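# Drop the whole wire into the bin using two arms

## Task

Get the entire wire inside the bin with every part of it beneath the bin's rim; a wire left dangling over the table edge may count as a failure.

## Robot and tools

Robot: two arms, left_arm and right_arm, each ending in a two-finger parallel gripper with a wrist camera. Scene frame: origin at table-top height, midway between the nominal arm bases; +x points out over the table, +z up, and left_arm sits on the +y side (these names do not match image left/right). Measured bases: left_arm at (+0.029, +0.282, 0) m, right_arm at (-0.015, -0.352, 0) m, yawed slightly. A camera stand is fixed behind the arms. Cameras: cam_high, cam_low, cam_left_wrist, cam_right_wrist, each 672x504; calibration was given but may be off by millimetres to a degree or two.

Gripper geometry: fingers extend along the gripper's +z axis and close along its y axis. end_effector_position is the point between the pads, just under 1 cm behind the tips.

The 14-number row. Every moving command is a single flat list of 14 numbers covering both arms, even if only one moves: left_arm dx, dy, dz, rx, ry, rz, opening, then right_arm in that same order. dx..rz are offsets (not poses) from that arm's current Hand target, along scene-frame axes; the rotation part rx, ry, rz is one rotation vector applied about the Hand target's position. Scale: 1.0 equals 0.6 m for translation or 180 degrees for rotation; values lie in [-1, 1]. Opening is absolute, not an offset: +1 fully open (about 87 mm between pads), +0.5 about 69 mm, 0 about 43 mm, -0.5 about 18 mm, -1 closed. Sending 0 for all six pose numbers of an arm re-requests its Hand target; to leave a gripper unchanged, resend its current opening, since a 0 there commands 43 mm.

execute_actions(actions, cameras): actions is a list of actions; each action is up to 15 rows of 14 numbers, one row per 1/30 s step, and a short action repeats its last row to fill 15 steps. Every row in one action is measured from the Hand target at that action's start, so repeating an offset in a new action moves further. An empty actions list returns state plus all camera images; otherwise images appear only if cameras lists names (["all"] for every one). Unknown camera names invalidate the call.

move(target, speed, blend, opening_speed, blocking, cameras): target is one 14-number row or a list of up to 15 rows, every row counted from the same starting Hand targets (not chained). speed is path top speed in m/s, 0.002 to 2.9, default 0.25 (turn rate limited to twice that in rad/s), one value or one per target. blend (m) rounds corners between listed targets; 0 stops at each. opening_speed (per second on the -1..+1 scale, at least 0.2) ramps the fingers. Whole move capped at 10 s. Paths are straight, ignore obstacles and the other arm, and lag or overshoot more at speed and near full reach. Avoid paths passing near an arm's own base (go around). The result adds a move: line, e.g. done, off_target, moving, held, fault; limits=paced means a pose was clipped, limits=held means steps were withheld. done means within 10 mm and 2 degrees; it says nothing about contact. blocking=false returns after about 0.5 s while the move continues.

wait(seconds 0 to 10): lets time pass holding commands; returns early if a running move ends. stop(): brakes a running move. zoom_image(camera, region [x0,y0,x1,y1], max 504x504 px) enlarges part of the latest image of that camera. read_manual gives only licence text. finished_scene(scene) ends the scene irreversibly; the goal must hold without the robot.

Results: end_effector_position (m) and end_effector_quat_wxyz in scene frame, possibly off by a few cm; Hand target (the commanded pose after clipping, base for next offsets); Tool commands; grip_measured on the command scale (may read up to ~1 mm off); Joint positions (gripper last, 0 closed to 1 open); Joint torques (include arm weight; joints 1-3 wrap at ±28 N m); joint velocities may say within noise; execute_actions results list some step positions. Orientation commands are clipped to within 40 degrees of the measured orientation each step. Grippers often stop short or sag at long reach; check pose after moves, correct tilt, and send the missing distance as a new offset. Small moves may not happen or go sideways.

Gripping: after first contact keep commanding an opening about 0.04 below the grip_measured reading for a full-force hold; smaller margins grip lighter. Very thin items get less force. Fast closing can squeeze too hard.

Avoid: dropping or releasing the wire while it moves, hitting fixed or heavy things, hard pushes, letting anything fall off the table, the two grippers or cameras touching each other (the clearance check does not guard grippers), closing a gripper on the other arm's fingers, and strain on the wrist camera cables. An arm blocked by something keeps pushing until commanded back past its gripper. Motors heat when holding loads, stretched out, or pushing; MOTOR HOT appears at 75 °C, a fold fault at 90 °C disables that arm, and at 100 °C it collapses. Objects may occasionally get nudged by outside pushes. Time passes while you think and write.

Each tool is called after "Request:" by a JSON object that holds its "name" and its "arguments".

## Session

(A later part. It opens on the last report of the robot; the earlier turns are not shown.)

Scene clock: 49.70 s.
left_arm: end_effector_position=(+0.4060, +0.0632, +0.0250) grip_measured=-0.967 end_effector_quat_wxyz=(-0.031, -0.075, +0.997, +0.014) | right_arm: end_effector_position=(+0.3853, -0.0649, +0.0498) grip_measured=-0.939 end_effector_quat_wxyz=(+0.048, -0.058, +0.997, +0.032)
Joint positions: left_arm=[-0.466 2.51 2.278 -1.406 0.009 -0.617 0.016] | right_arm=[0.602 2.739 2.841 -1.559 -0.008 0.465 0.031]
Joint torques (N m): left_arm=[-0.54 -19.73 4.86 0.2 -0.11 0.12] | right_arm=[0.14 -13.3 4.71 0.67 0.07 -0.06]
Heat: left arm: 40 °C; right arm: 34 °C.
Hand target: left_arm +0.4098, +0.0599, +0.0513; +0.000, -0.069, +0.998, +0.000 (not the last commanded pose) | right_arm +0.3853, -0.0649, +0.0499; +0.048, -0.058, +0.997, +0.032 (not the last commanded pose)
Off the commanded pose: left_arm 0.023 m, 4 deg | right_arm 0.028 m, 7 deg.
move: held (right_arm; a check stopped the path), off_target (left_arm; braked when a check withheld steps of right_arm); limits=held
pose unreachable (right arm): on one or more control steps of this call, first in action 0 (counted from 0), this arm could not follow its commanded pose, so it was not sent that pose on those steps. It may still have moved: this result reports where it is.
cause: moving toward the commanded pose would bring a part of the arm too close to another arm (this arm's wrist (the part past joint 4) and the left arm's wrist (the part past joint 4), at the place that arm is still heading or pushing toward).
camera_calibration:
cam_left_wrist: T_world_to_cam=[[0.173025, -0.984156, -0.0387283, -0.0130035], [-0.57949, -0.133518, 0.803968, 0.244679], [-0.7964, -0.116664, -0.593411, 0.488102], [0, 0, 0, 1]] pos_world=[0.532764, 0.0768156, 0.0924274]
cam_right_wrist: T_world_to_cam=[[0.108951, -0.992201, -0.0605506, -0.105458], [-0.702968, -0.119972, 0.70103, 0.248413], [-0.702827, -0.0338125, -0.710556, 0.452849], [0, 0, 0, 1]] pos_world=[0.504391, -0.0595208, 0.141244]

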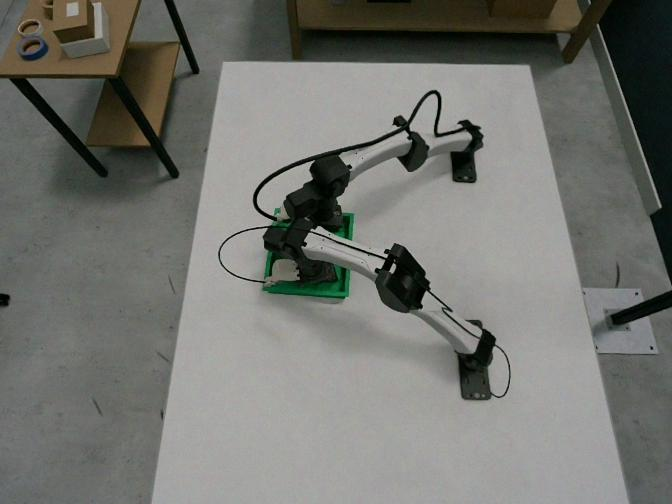

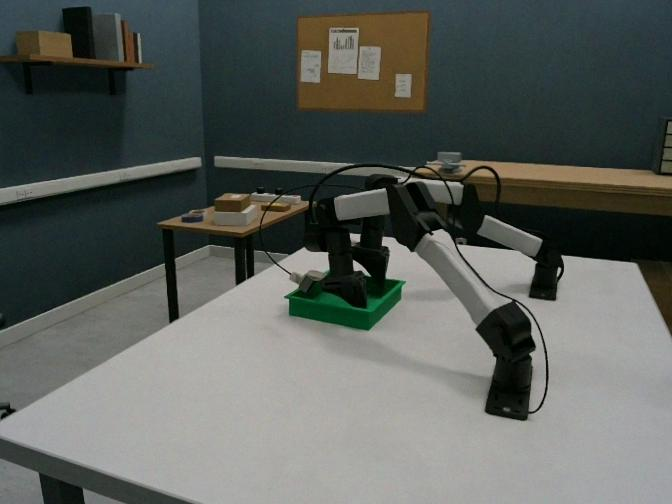

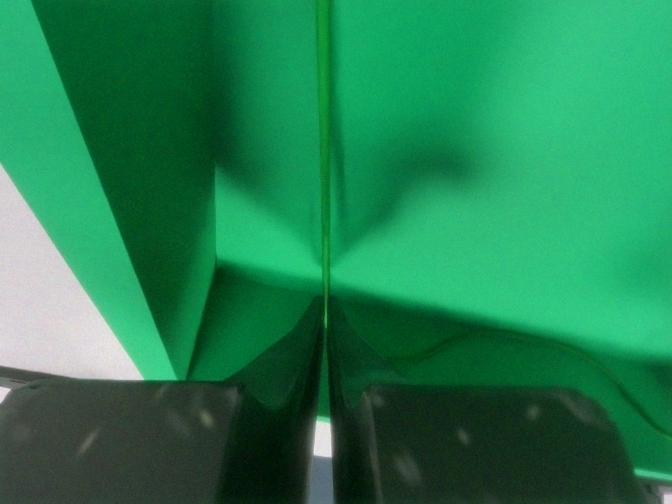

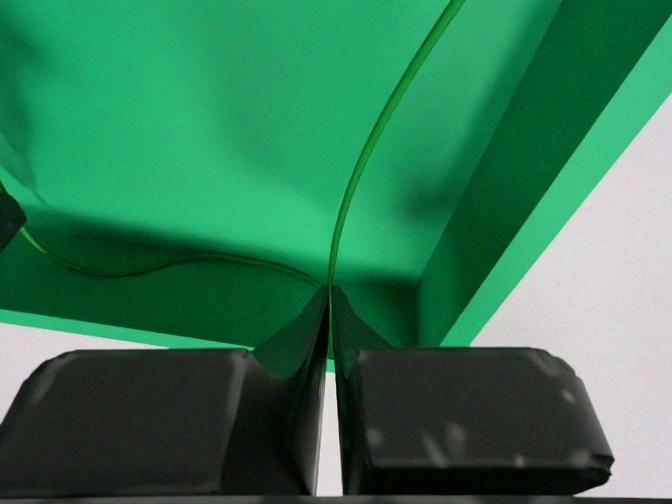

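Request:
{"name": "move", "arguments": {"target": [0,0.01,-0.004,0,0,0,-1,-0.006,-0.017,-0.035,0,0,0,-1], "speed": 0.05, "cameras": ["all"]}}

Request:
{"name": "zoom_image", "arguments": {"camera": "cam_low", "region": [270, 220, 430, 350]}}

Scene clock: 51.67 s.
left_arm: end_effector_position=(+0.4034, +0.0649, +0.0226) grip_measured=-0.967 end_effector_quat_wxyz=(-0.031, -0.071, +0.997, +0.014) | right_arm: end_effector_position=(+0.3768, -0.0758, +0.0118) grip_measured=-0.939 end_effector_quat_wxyz=(+0.027, -0.057, +0.998, +0.021)
Joint positions: left_arm=[-0.466 2.492 2.236 -1.382 0.009 -0.608 0.016] | right_arm=[0.593 2.608 2.428 -1.323 -0.01 0.459 0.031]
Joint torques (N m): left_arm=[0.32 -19.62 4.88 0.19 -0.11 0.15] | right_arm=[-0.14 -16.77 3.59 0.74 0.07 -0.12]
Heat: left arm: 42 °C; right arm: 35 °C.
Hand target: left_arm +0.4097, +0.0659, +0.0489; -0.001, -0.069, +0.998, +0.000 | right_arm +0.3816, -0.0751, +0.0289; +0.048, -0.058, +0.997, +0.032
Off the commanded pose: left_arm 0.027 m, 4 deg | right_arm 0.018 m, 3 deg.
move: off_target (left_arm, right_arm)
camera_calibration:
cam_left_wrist: T_world_to_cam=[[0.163977, -0.985715, -0.038426, -0.00716763], [-0.580227, -0.127879, 0.804353, 0.245153], [-0.797777, -0.1096, -0.592908, 0.484887], [0, 0, 0, 1]] pos_world=[0.530251, 0.0774279, 0.0900287]
cam_right_wrist: T_world_to_cam=[[0.103729, -0.993773, -0.0406979, -0.11605], [-0.674894, -0.100383, 0.731055, 0.258333], [-0.730588, -0.0483647, -0.681103, 0.428572], [0, 0, 0, 1]] pos_world=[0.499494, -0.0686673, 0.0983236]

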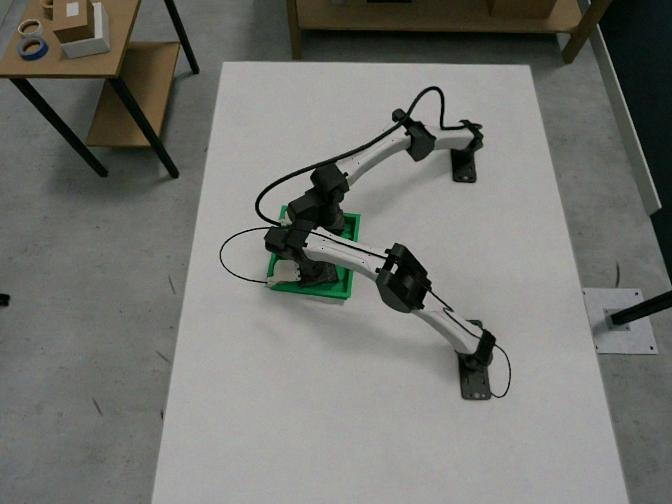

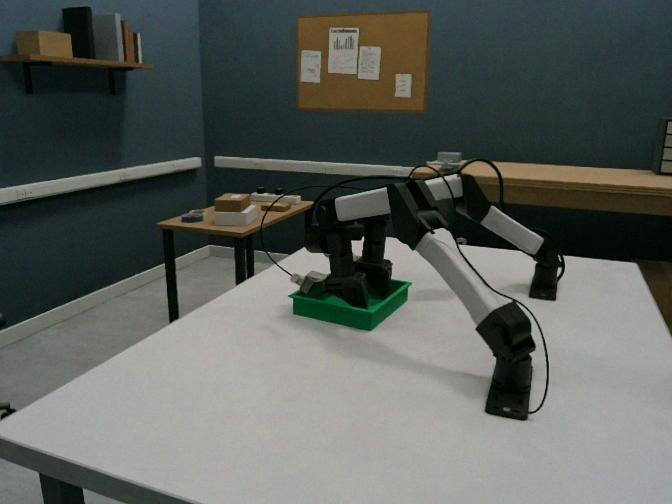

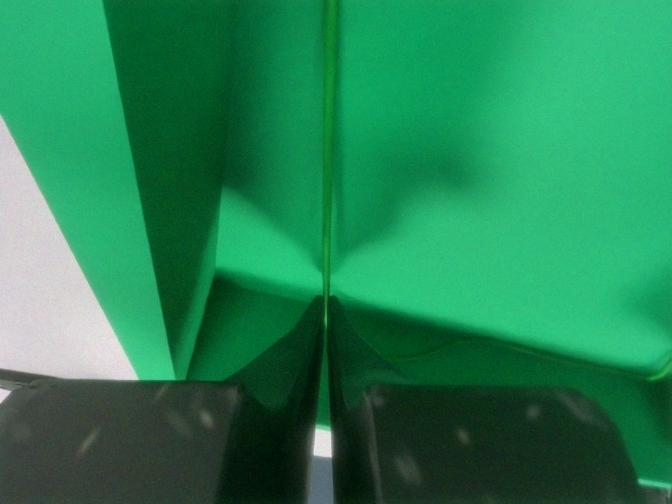

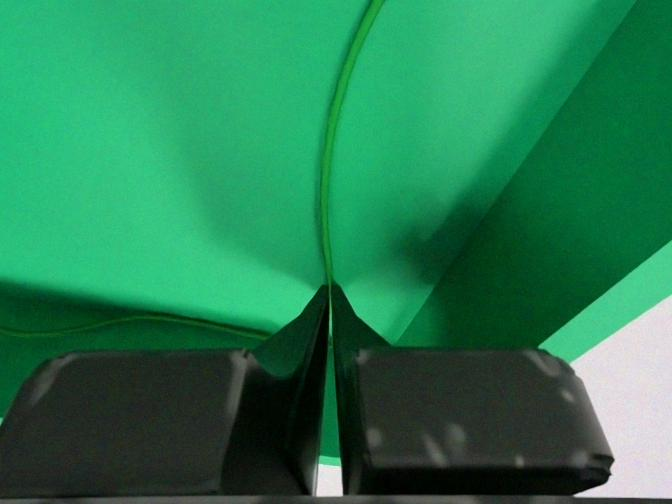

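Scaled by 3.150 from the camera's 672x504 image, which has a finer 960x720 frame.

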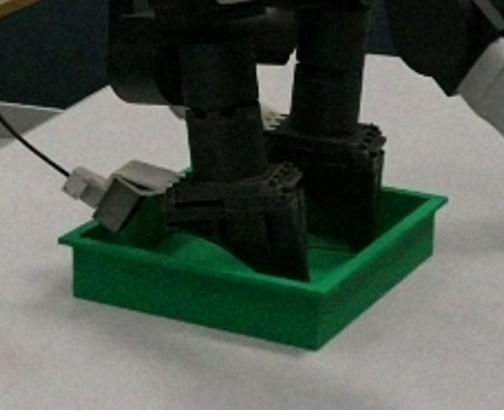

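Request:
{"name": "move", "arguments": {"target": [0,0,0,0,0,0,-0.7,0.004,0.004,-0.018,0,0,0,-0.7], "opening_speed": 0.5, "cameras": ["all"]}}

Request:
{"name": "zoom_image", "arguments": {"camera": "cam_low", "region": [270, 220, 430, 350]}}

Scene clock: 54.07 s.
left_arm: end_effector_position=(+0.4034, +0.0649, +0.0226) grip_measured=-0.700 end_effector_quat_wxyz=(-0.031, -0.071, +0.997, +0.014) | right_arm: end_effector_position=(+0.3830, -0.0719, +0.0113) grip_measured=-0.700 end_effector_quat_wxyz=(+0.040, -0.057, +0.997, +0.028)
Joint positions: left_arm=[-0.466 2.492 2.236 -1.382 0.009 -0.608 0.15] | right_arm=[0.593 2.608 2.428 -1.294 -0.01 0.459 0.15]
Joint torques (N m): left_arm=[0.31 -19.63 4.86 0.18 -0.11 0.14] | right_arm=[-0.03 -15.16 3.36 0.75 0.08 -0.11]
Motor temperatures (°C): left_arm=[19 45 29 22 20 18 21] | right_arm=[21 36 28 22 20 20 21]
Heat: left arm: 45 °C; right arm: 36 °C.
Hand target: left_arm +0.4097, +0.0659, +0.0489; -0.001, -0.069, +0.998, +0.000 | right_arm +0.3841, -0.0726, +0.0181; +0.048, -0.058, +0.997, +0.032
Off the commanded pose: left_arm 0.027 m, 4 deg | right_arm 0.007 m, 1 deg.
move: off_target (left_arm)
camera_calibration:
cam_left_wrist: T_world_to_cam=[[0.163959, -0.985729, -0.0381646, -0.00717702], [-0.580473, -0.127689, 0.804206, 0.245201], [-0.797602, -0.109704, -0.593124, 0.484881], [0, 0, 0, 1]] pos_world=[0.530251, 0.077428, 0.0901286]
cam_right_wrist: T_world_to_cam=[[0.104833, -0.993035, -0.0537657, -0.113009], [-0.692552, -0.111697, 0.712668, 0.269431], [-0.71371, -0.0374757, -0.699438, 0.427471], [0, 0, 0, 1]] pos_world=[0.503532, -0.0661077, 0.100899]

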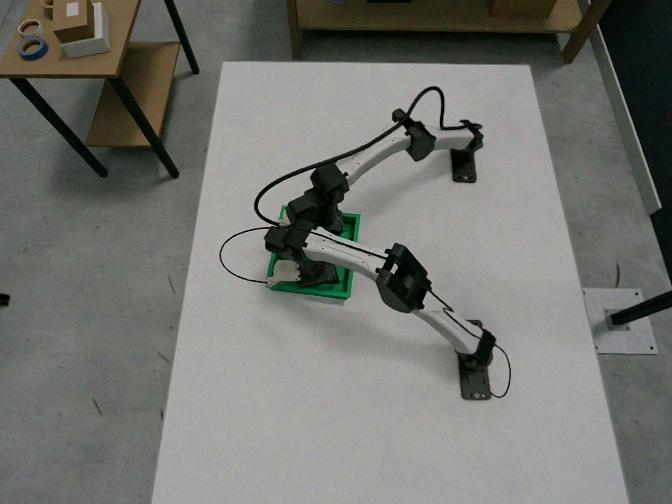

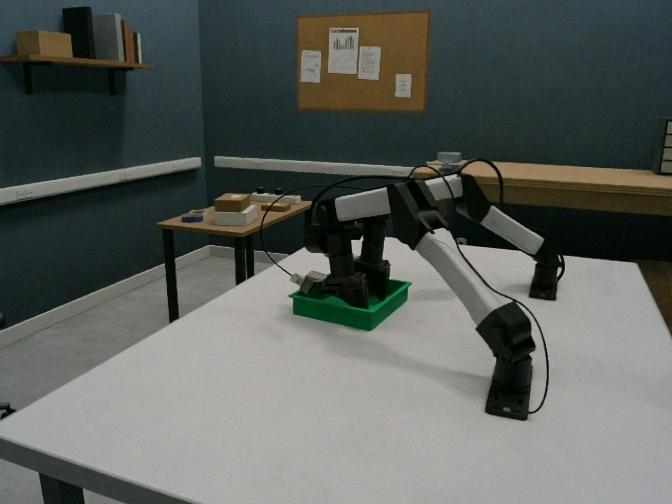

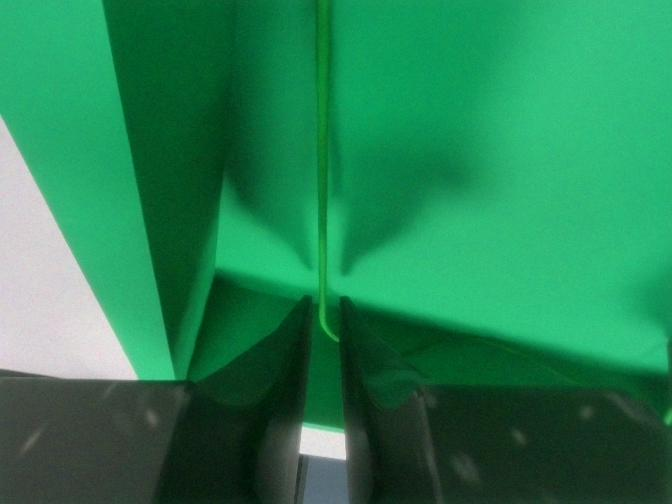

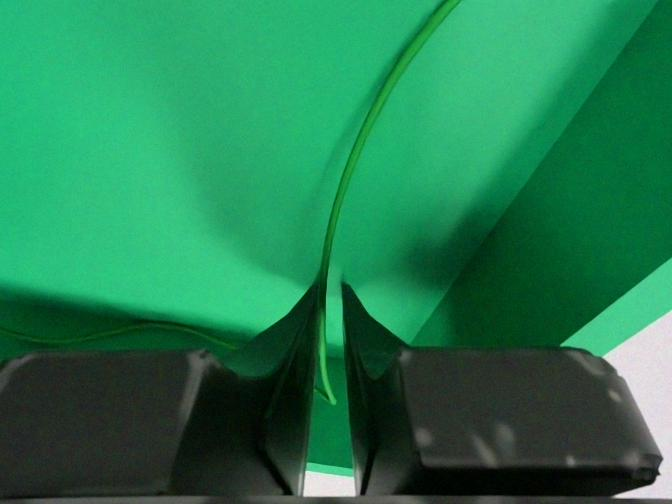

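Scaled by 3.150 from the camera's 672x504 image, which has a finer 960x720 frame.

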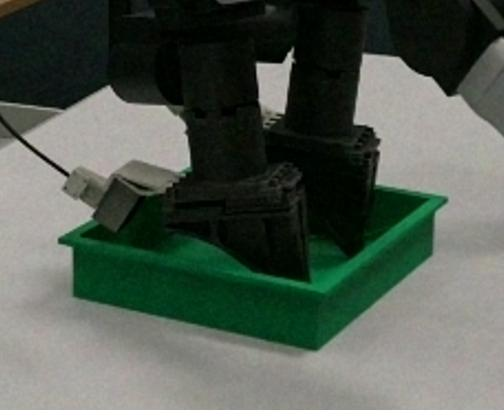

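Request:
{"name": "move", "arguments": {"target": [0,0,0.03,0,0,0,-0.6,0,0,0.04,0,0,0,-0.6], "speed": 0.05, "cameras": ["all"]}}

Scene clock: 55.57 s.
left_arm: end_effector_position=(+0.4038, +0.0647, +0.0319) grip_measured=-0.600 end_effector_quat_wxyz=(-0.031, -0.071, +0.997, +0.013) | right_arm: end_effector_position=(+0.3812, -0.0730, +0.0325) grip_measured=-0.600 end_effector_quat_wxyz=(+0.040, -0.057, +0.997, +0.028)
Joint positions: left_arm=[-0.466 2.492 2.273 -1.418 0.009 -0.608 0.2] | right_arm=[0.593 2.608 2.513 -1.378 -0.01 0.459 0.2]
Joint torques (N m): left_arm=[0.35 -19.34 8.24 -0.2 -0.12 0.15] | right_arm=[0.02 -13.52 7.15 0.51 0.09 -0.1]
Heat: left arm: 47 °C; right arm: 37 °C.
Hand target: left_arm +0.4097, +0.0659, +0.0669; -0.001, -0.069, +0.998, +0.000 | right_arm +0.3841, -0.0726, +0.0421; +0.048, -0.058, +0.997, +0.032
Off the commanded pose: left_arm 0.036 m, 4 deg | right_arm 0.010 m, 1 deg.
move: off_target (left_arm)
camera_calibration:
cam_left_wrist: T_world_to_cam=[[0.164039, -0.985748, -0.0373077, -0.00709207], [-0.581609, -0.127195, 0.803463, 0.238442], [-0.796757, -0.110101, -0.594185, 0.490372], [0, 0, 0, 1]] pos_world=[0.530551, 0.077328, 0.0995275]
cam_right_wrist: T_world_to_cam=[[0.104918, -0.993016, -0.0539516, -0.112792], [-0.69274, -0.1119, 0.712453, 0.253058], [-0.713515, -0.0373744, -0.699642, 0.440907], [0, 0, 0, 1]] pos_world=[0.501731, -0.0672081, 0.122099]

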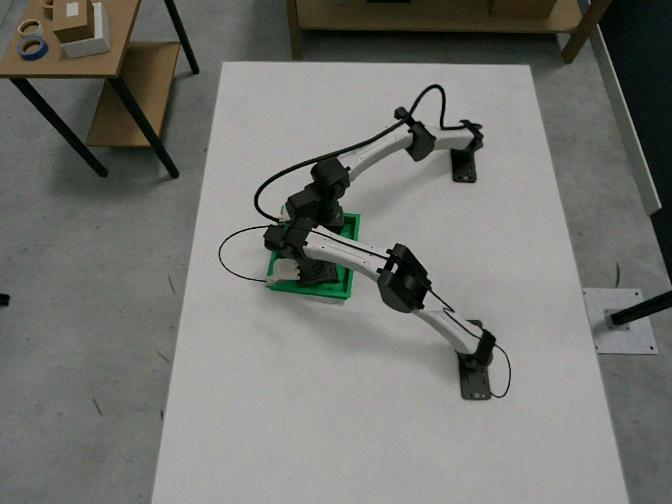

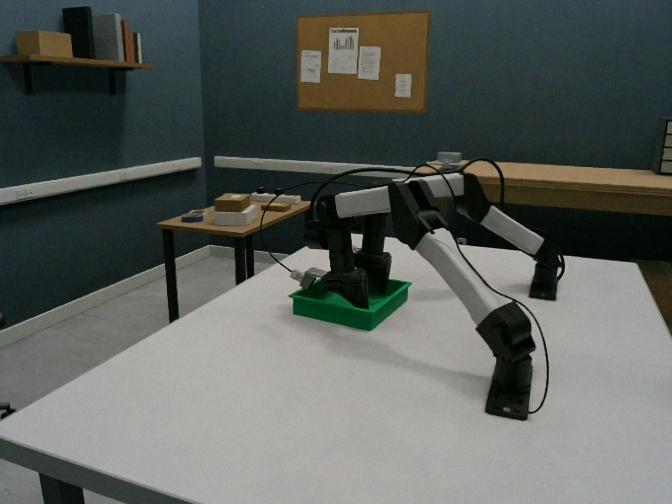

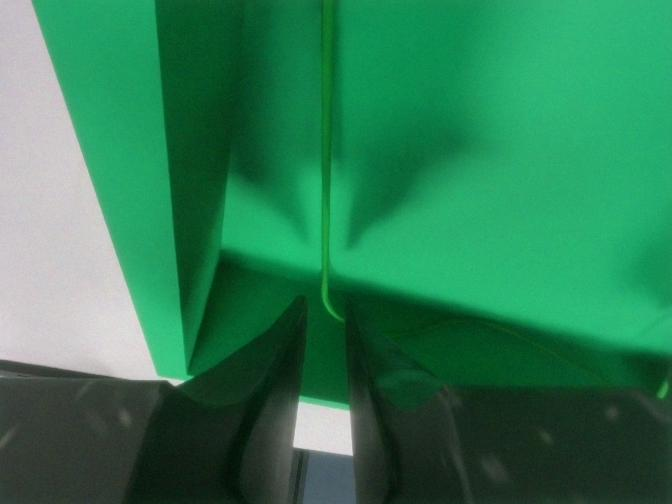

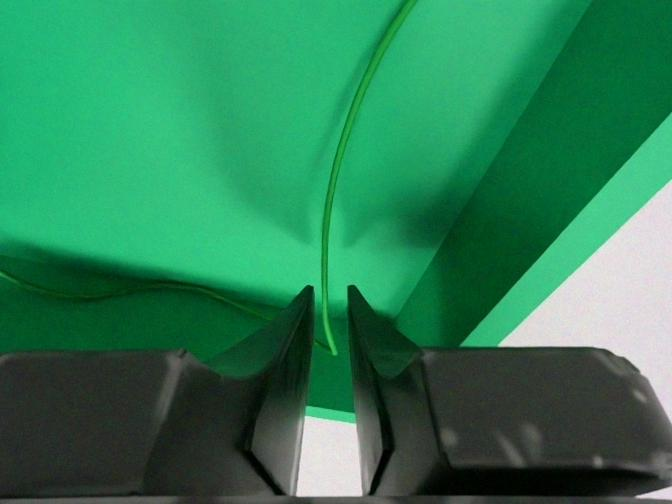

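Request:
{"name": "move", "arguments": {"target": [-0.02,0.02,0.15,0,0,0,-0.6,-0.02,-0.02,0.17,0,0,0,-0.6], "speed": 0.08}}

Request:
{"name": "move", "arguments": {"target": [-0.2,0.15,0.1,0,0,0,-0.6,-0.2,-0.15,0.1,0,0,0,-0.6], "speed": 0.25, "cameras": ["all"]}}

Request:
{"name": "zoom_image", "arguments": {"camera": "cam_low", "region": [270, 220, 430, 350]}}

Request:
{"name": "zoom_image", "arguments": {"camera": "cam_high", "region": [230, 170, 390, 320]}}

Scene clock: 57.80 s.
left_arm: end_effector_position=(+0.4116, +0.0672, +0.1321) grip_measured=-0.600 end_effector_quat_wxyz=(+0.053, -0.073, +0.995, -0.036) | right_arm: end_effector_position=(+0.3769, -0.0795, +0.1325) grip_measured=-0.600 end_effector_quat_wxyz=(+0.095, -0.053, +0.992, +0.059)
Joint positions: left_arm=[-0.454 2.319 2.387 -1.512 0.009 -0.601 0.2] | right_arm=[0.586 2.503 2.727 -1.57 -0.01 0.459 0.2]
Joint torques (N m): left_arm=[0.58 -17.28 5.91 -0.17 -0.01 0.15] | right_arm=[-0.35 -14.9 3.25 0.73 0.03 -0.12]
Heat: left arm: 48 °C; right arm: 38 °C.
Hand target: left_arm +0.3977, +0.0779, +0.1570; +0.000, -0.069, +0.998, +0.000 | right_arm +0.3720, -0.0847, +0.1440; +0.048, -0.058, +0.997, +0.032
Off the commanded pose: left_arm 0.031 m, 7 deg | right_arm 0.014 m, 6 deg.
joint sent to its limit (left arm) — joint 4 (wrist pitch), lower limit. The joint targets are off in orientation, not in position.
joint sent to its limit (right arm) — joint 4 (wrist pitch), lower limit. The joint targets are off in orientation, not in position.
move: off_target (left_arm, right_arm)

Scene clock: 59.17 s.
left_arm: end_effector_position=(+0.2957, +0.1595, +0.2133) grip_measured=-0.600 end_effector_quat_wxyz=(+0.080, -0.072, +0.993, -0.041) | right_arm: end_effector_position=(+0.2587, -0.1698, +0.2024) grip_measured=-0.600 end_effector_quat_wxyz=(+0.055, -0.057, +0.996, +0.034)
Joint positions: left_arm=[-0.356 1.675 1.796 -1.512 0.009 -0.501 0.2] | right_arm=[0.551 1.87 1.99 -1.562 -0.01 0.418 0.2]
Joint torques (N m): left_arm=[0.4 -8.59 4.96 -0.09 0.04 0.19] | right_arm=[-0.23 -9.33 3.4 0.57 0.02 -0.13]
Heat: left arm: 49 °C; right arm: 38 °C.
Hand target: left_arm +0.2777, +0.1680, +0.2170; +0.000, -0.069, +0.998, +0.000 | right_arm +0.2521, -0.1746, +0.2041; +0.048, -0.058, +0.997, +0.032
Off the commanded pose: left_arm 0.020 m, 10 deg | right_arm 0.008 m, 1 deg.
joint sent to its limit (left arm) — joint 4 (wrist pitch), lower limit. The joint targets are off in orientation, not in position.
move: off_target (left_arm)
camera_calibration:
cam_left_wrist: T_world_to_cam=[[0.160467, -0.982745, 0.0919902, 0.0838001], [-0.749313, -0.0606243, 0.659435, 0.111524], [-0.64248, -0.174747, -0.746112, 0.519627], [0, 0, 0, 1]] pos_world=[0.403969, 0.179919, 0.306449]
cam_right_wrist: T_world_to_cam=[[0.105889, -0.992364, -0.0632615, -0.185155], [-0.713185, -0.120125, 0.690606, 0.0445714], [-0.692932, -0.0280104, -0.720459, 0.469254], [0, 0, 0, 1]] pos_world=[0.376555, -0.165243, 0.295584]

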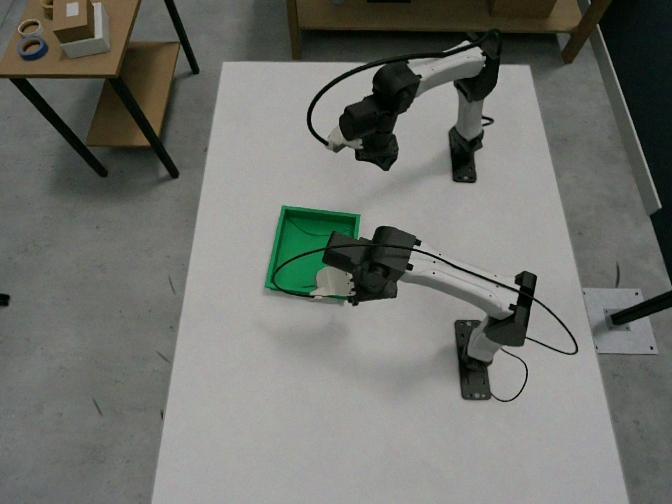

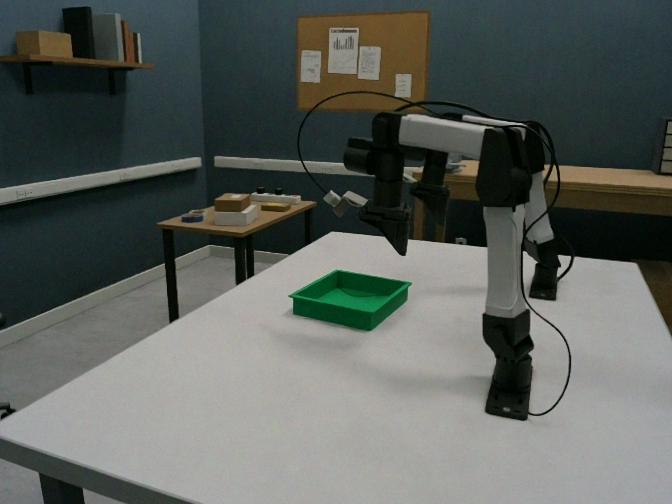

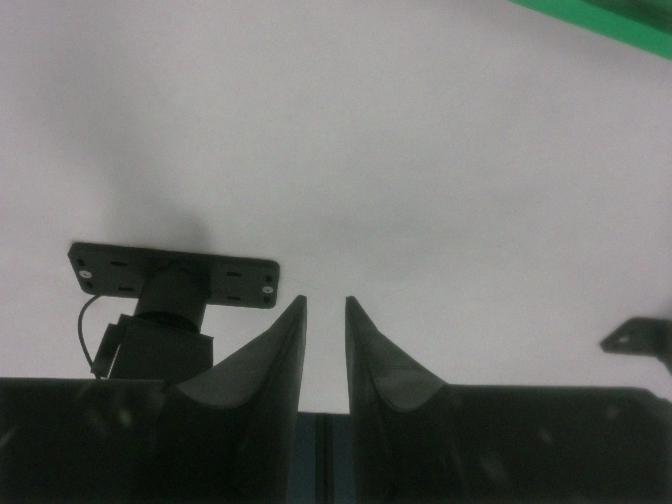

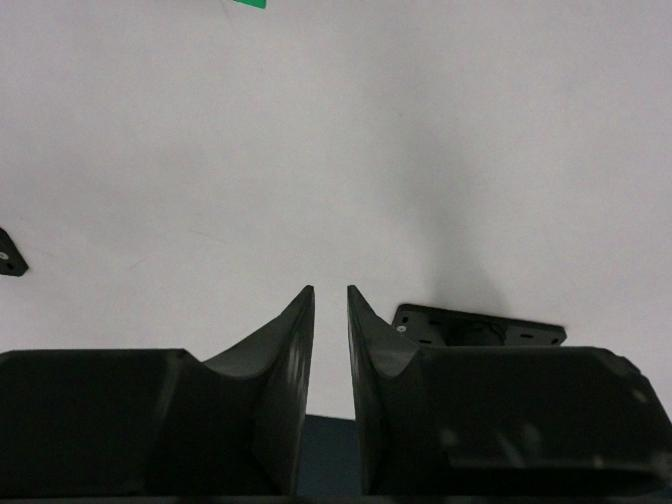

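Scaled by 3.150 from the camera's 672x504 image, which has a finer 960x720 frame.

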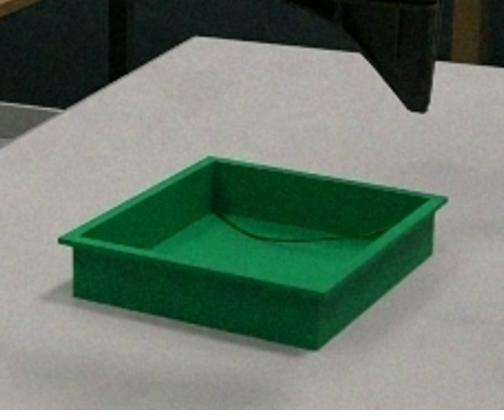

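Scaled by 3.150 from the camera's 672x504 image, which has a finer 960x720 frame.

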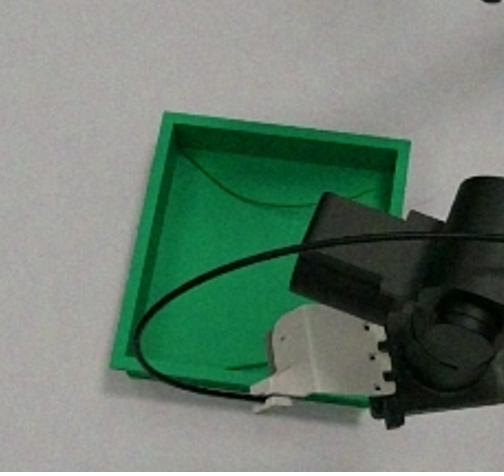

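Request:
{"name": "move", "arguments": {"target": [-0.05,0.2,0,0,0,0,-0.6,0,0,0,0,0,0,-0.6], "speed": 0.25, "cameras": ["cam_high","cam_low"]}}

Request:
{"name": "zoom_image", "arguments": {"camera": "cam_high", "region": [250, 190, 380, 310]}}

Scene clock: 60.80 s.
left_arm: end_effector_position=(+0.2684, +0.2863, +0.2128) grip_measured=-0.600 end_effector_quat_wxyz=(+0.089, -0.073, +0.993, -0.009) | right_arm: end_effector_position=(+0.2587, -0.1698, +0.2024) grip_measured=-0.600 end_effector_quat_wxyz=(+0.055, -0.057, +0.996, +0.034)
Joint positions: left_arm=[0.047 1.492 1.612 -1.512 0.014 -0.1 0.2] | right_arm=[0.551 1.87 1.99 -1.562 -0.01 0.418 0.2]
Joint torques (N m): left_arm=[0.12 -7.35 4.93 -0.08 -0.07 0.15] | right_arm=[-0.27 -9.32 3.37 0.57 0.03 -0.12]
Heat: left arm: 48 °C; right arm: 38 °C.
Hand target: left_arm +0.2477, +0.2880, +0.2170; -0.001, -0.069, +0.998, +0.000 | right_arm +0.2520, -0.1746, +0.2041; +0.048, -0.058, +0.997, +0.032
Off the commanded pose: left_arm 0.021 m, 10 deg | right_arm 0.008 m, 1 deg.
joint sent to its limit (left arm) — joint 4 (wrist pitch), lower limit. The joint targets are off in orientation, not in position.
move: off_target (left_arm)
Images, in order (width x height): cam_high 672x504, cam_low 672x504.

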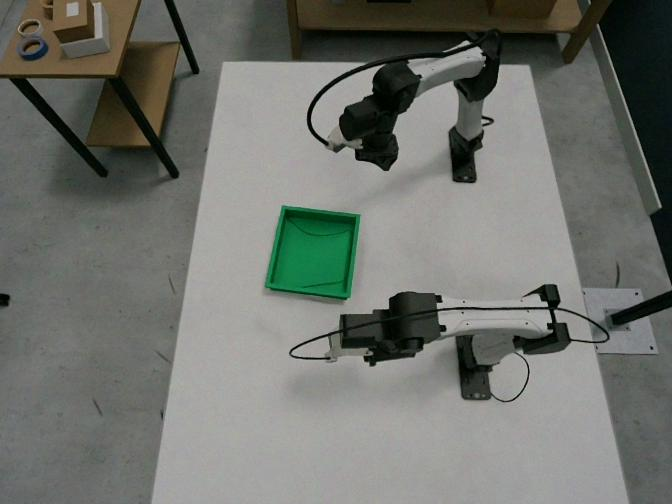

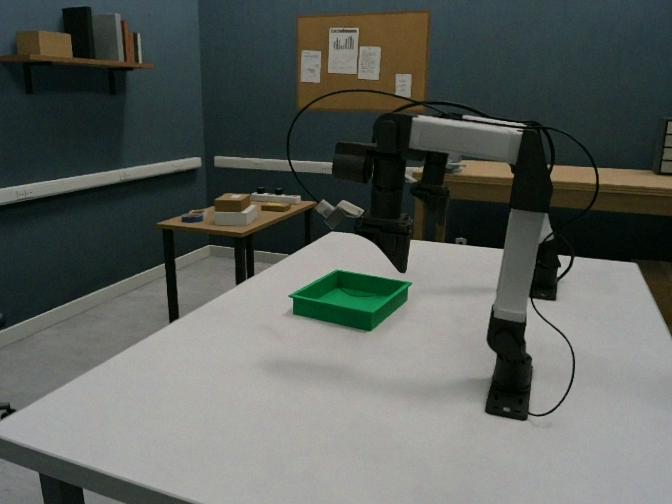

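Scaled by 3.877 from the camera's 672x504 image, which has a finer 960x720 frame.

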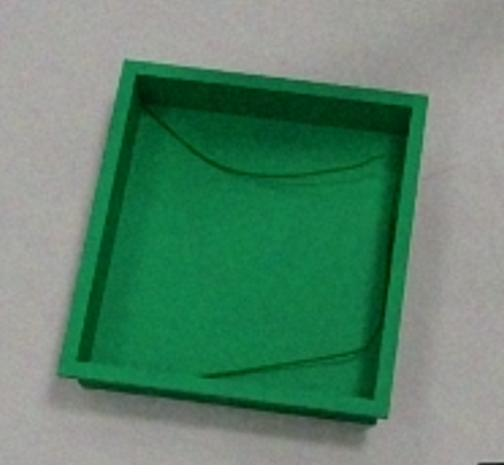

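Request:
{"name": "zoom_image", "arguments": {"camera": "cam_low", "region": [280, 260, 420, 340]}}

Scaled by 3.600 from the camera's 672x504 image, which has a finer 960x720 frame.

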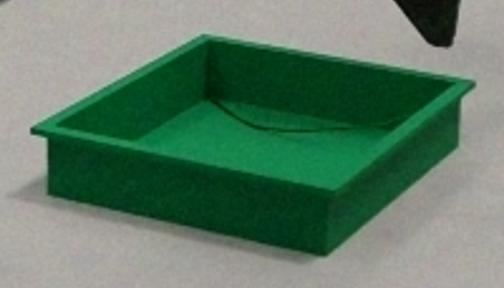

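Request:
{"name": "finished_scene", "arguments": {"scene": 2}}

The scene is finished: the task was done.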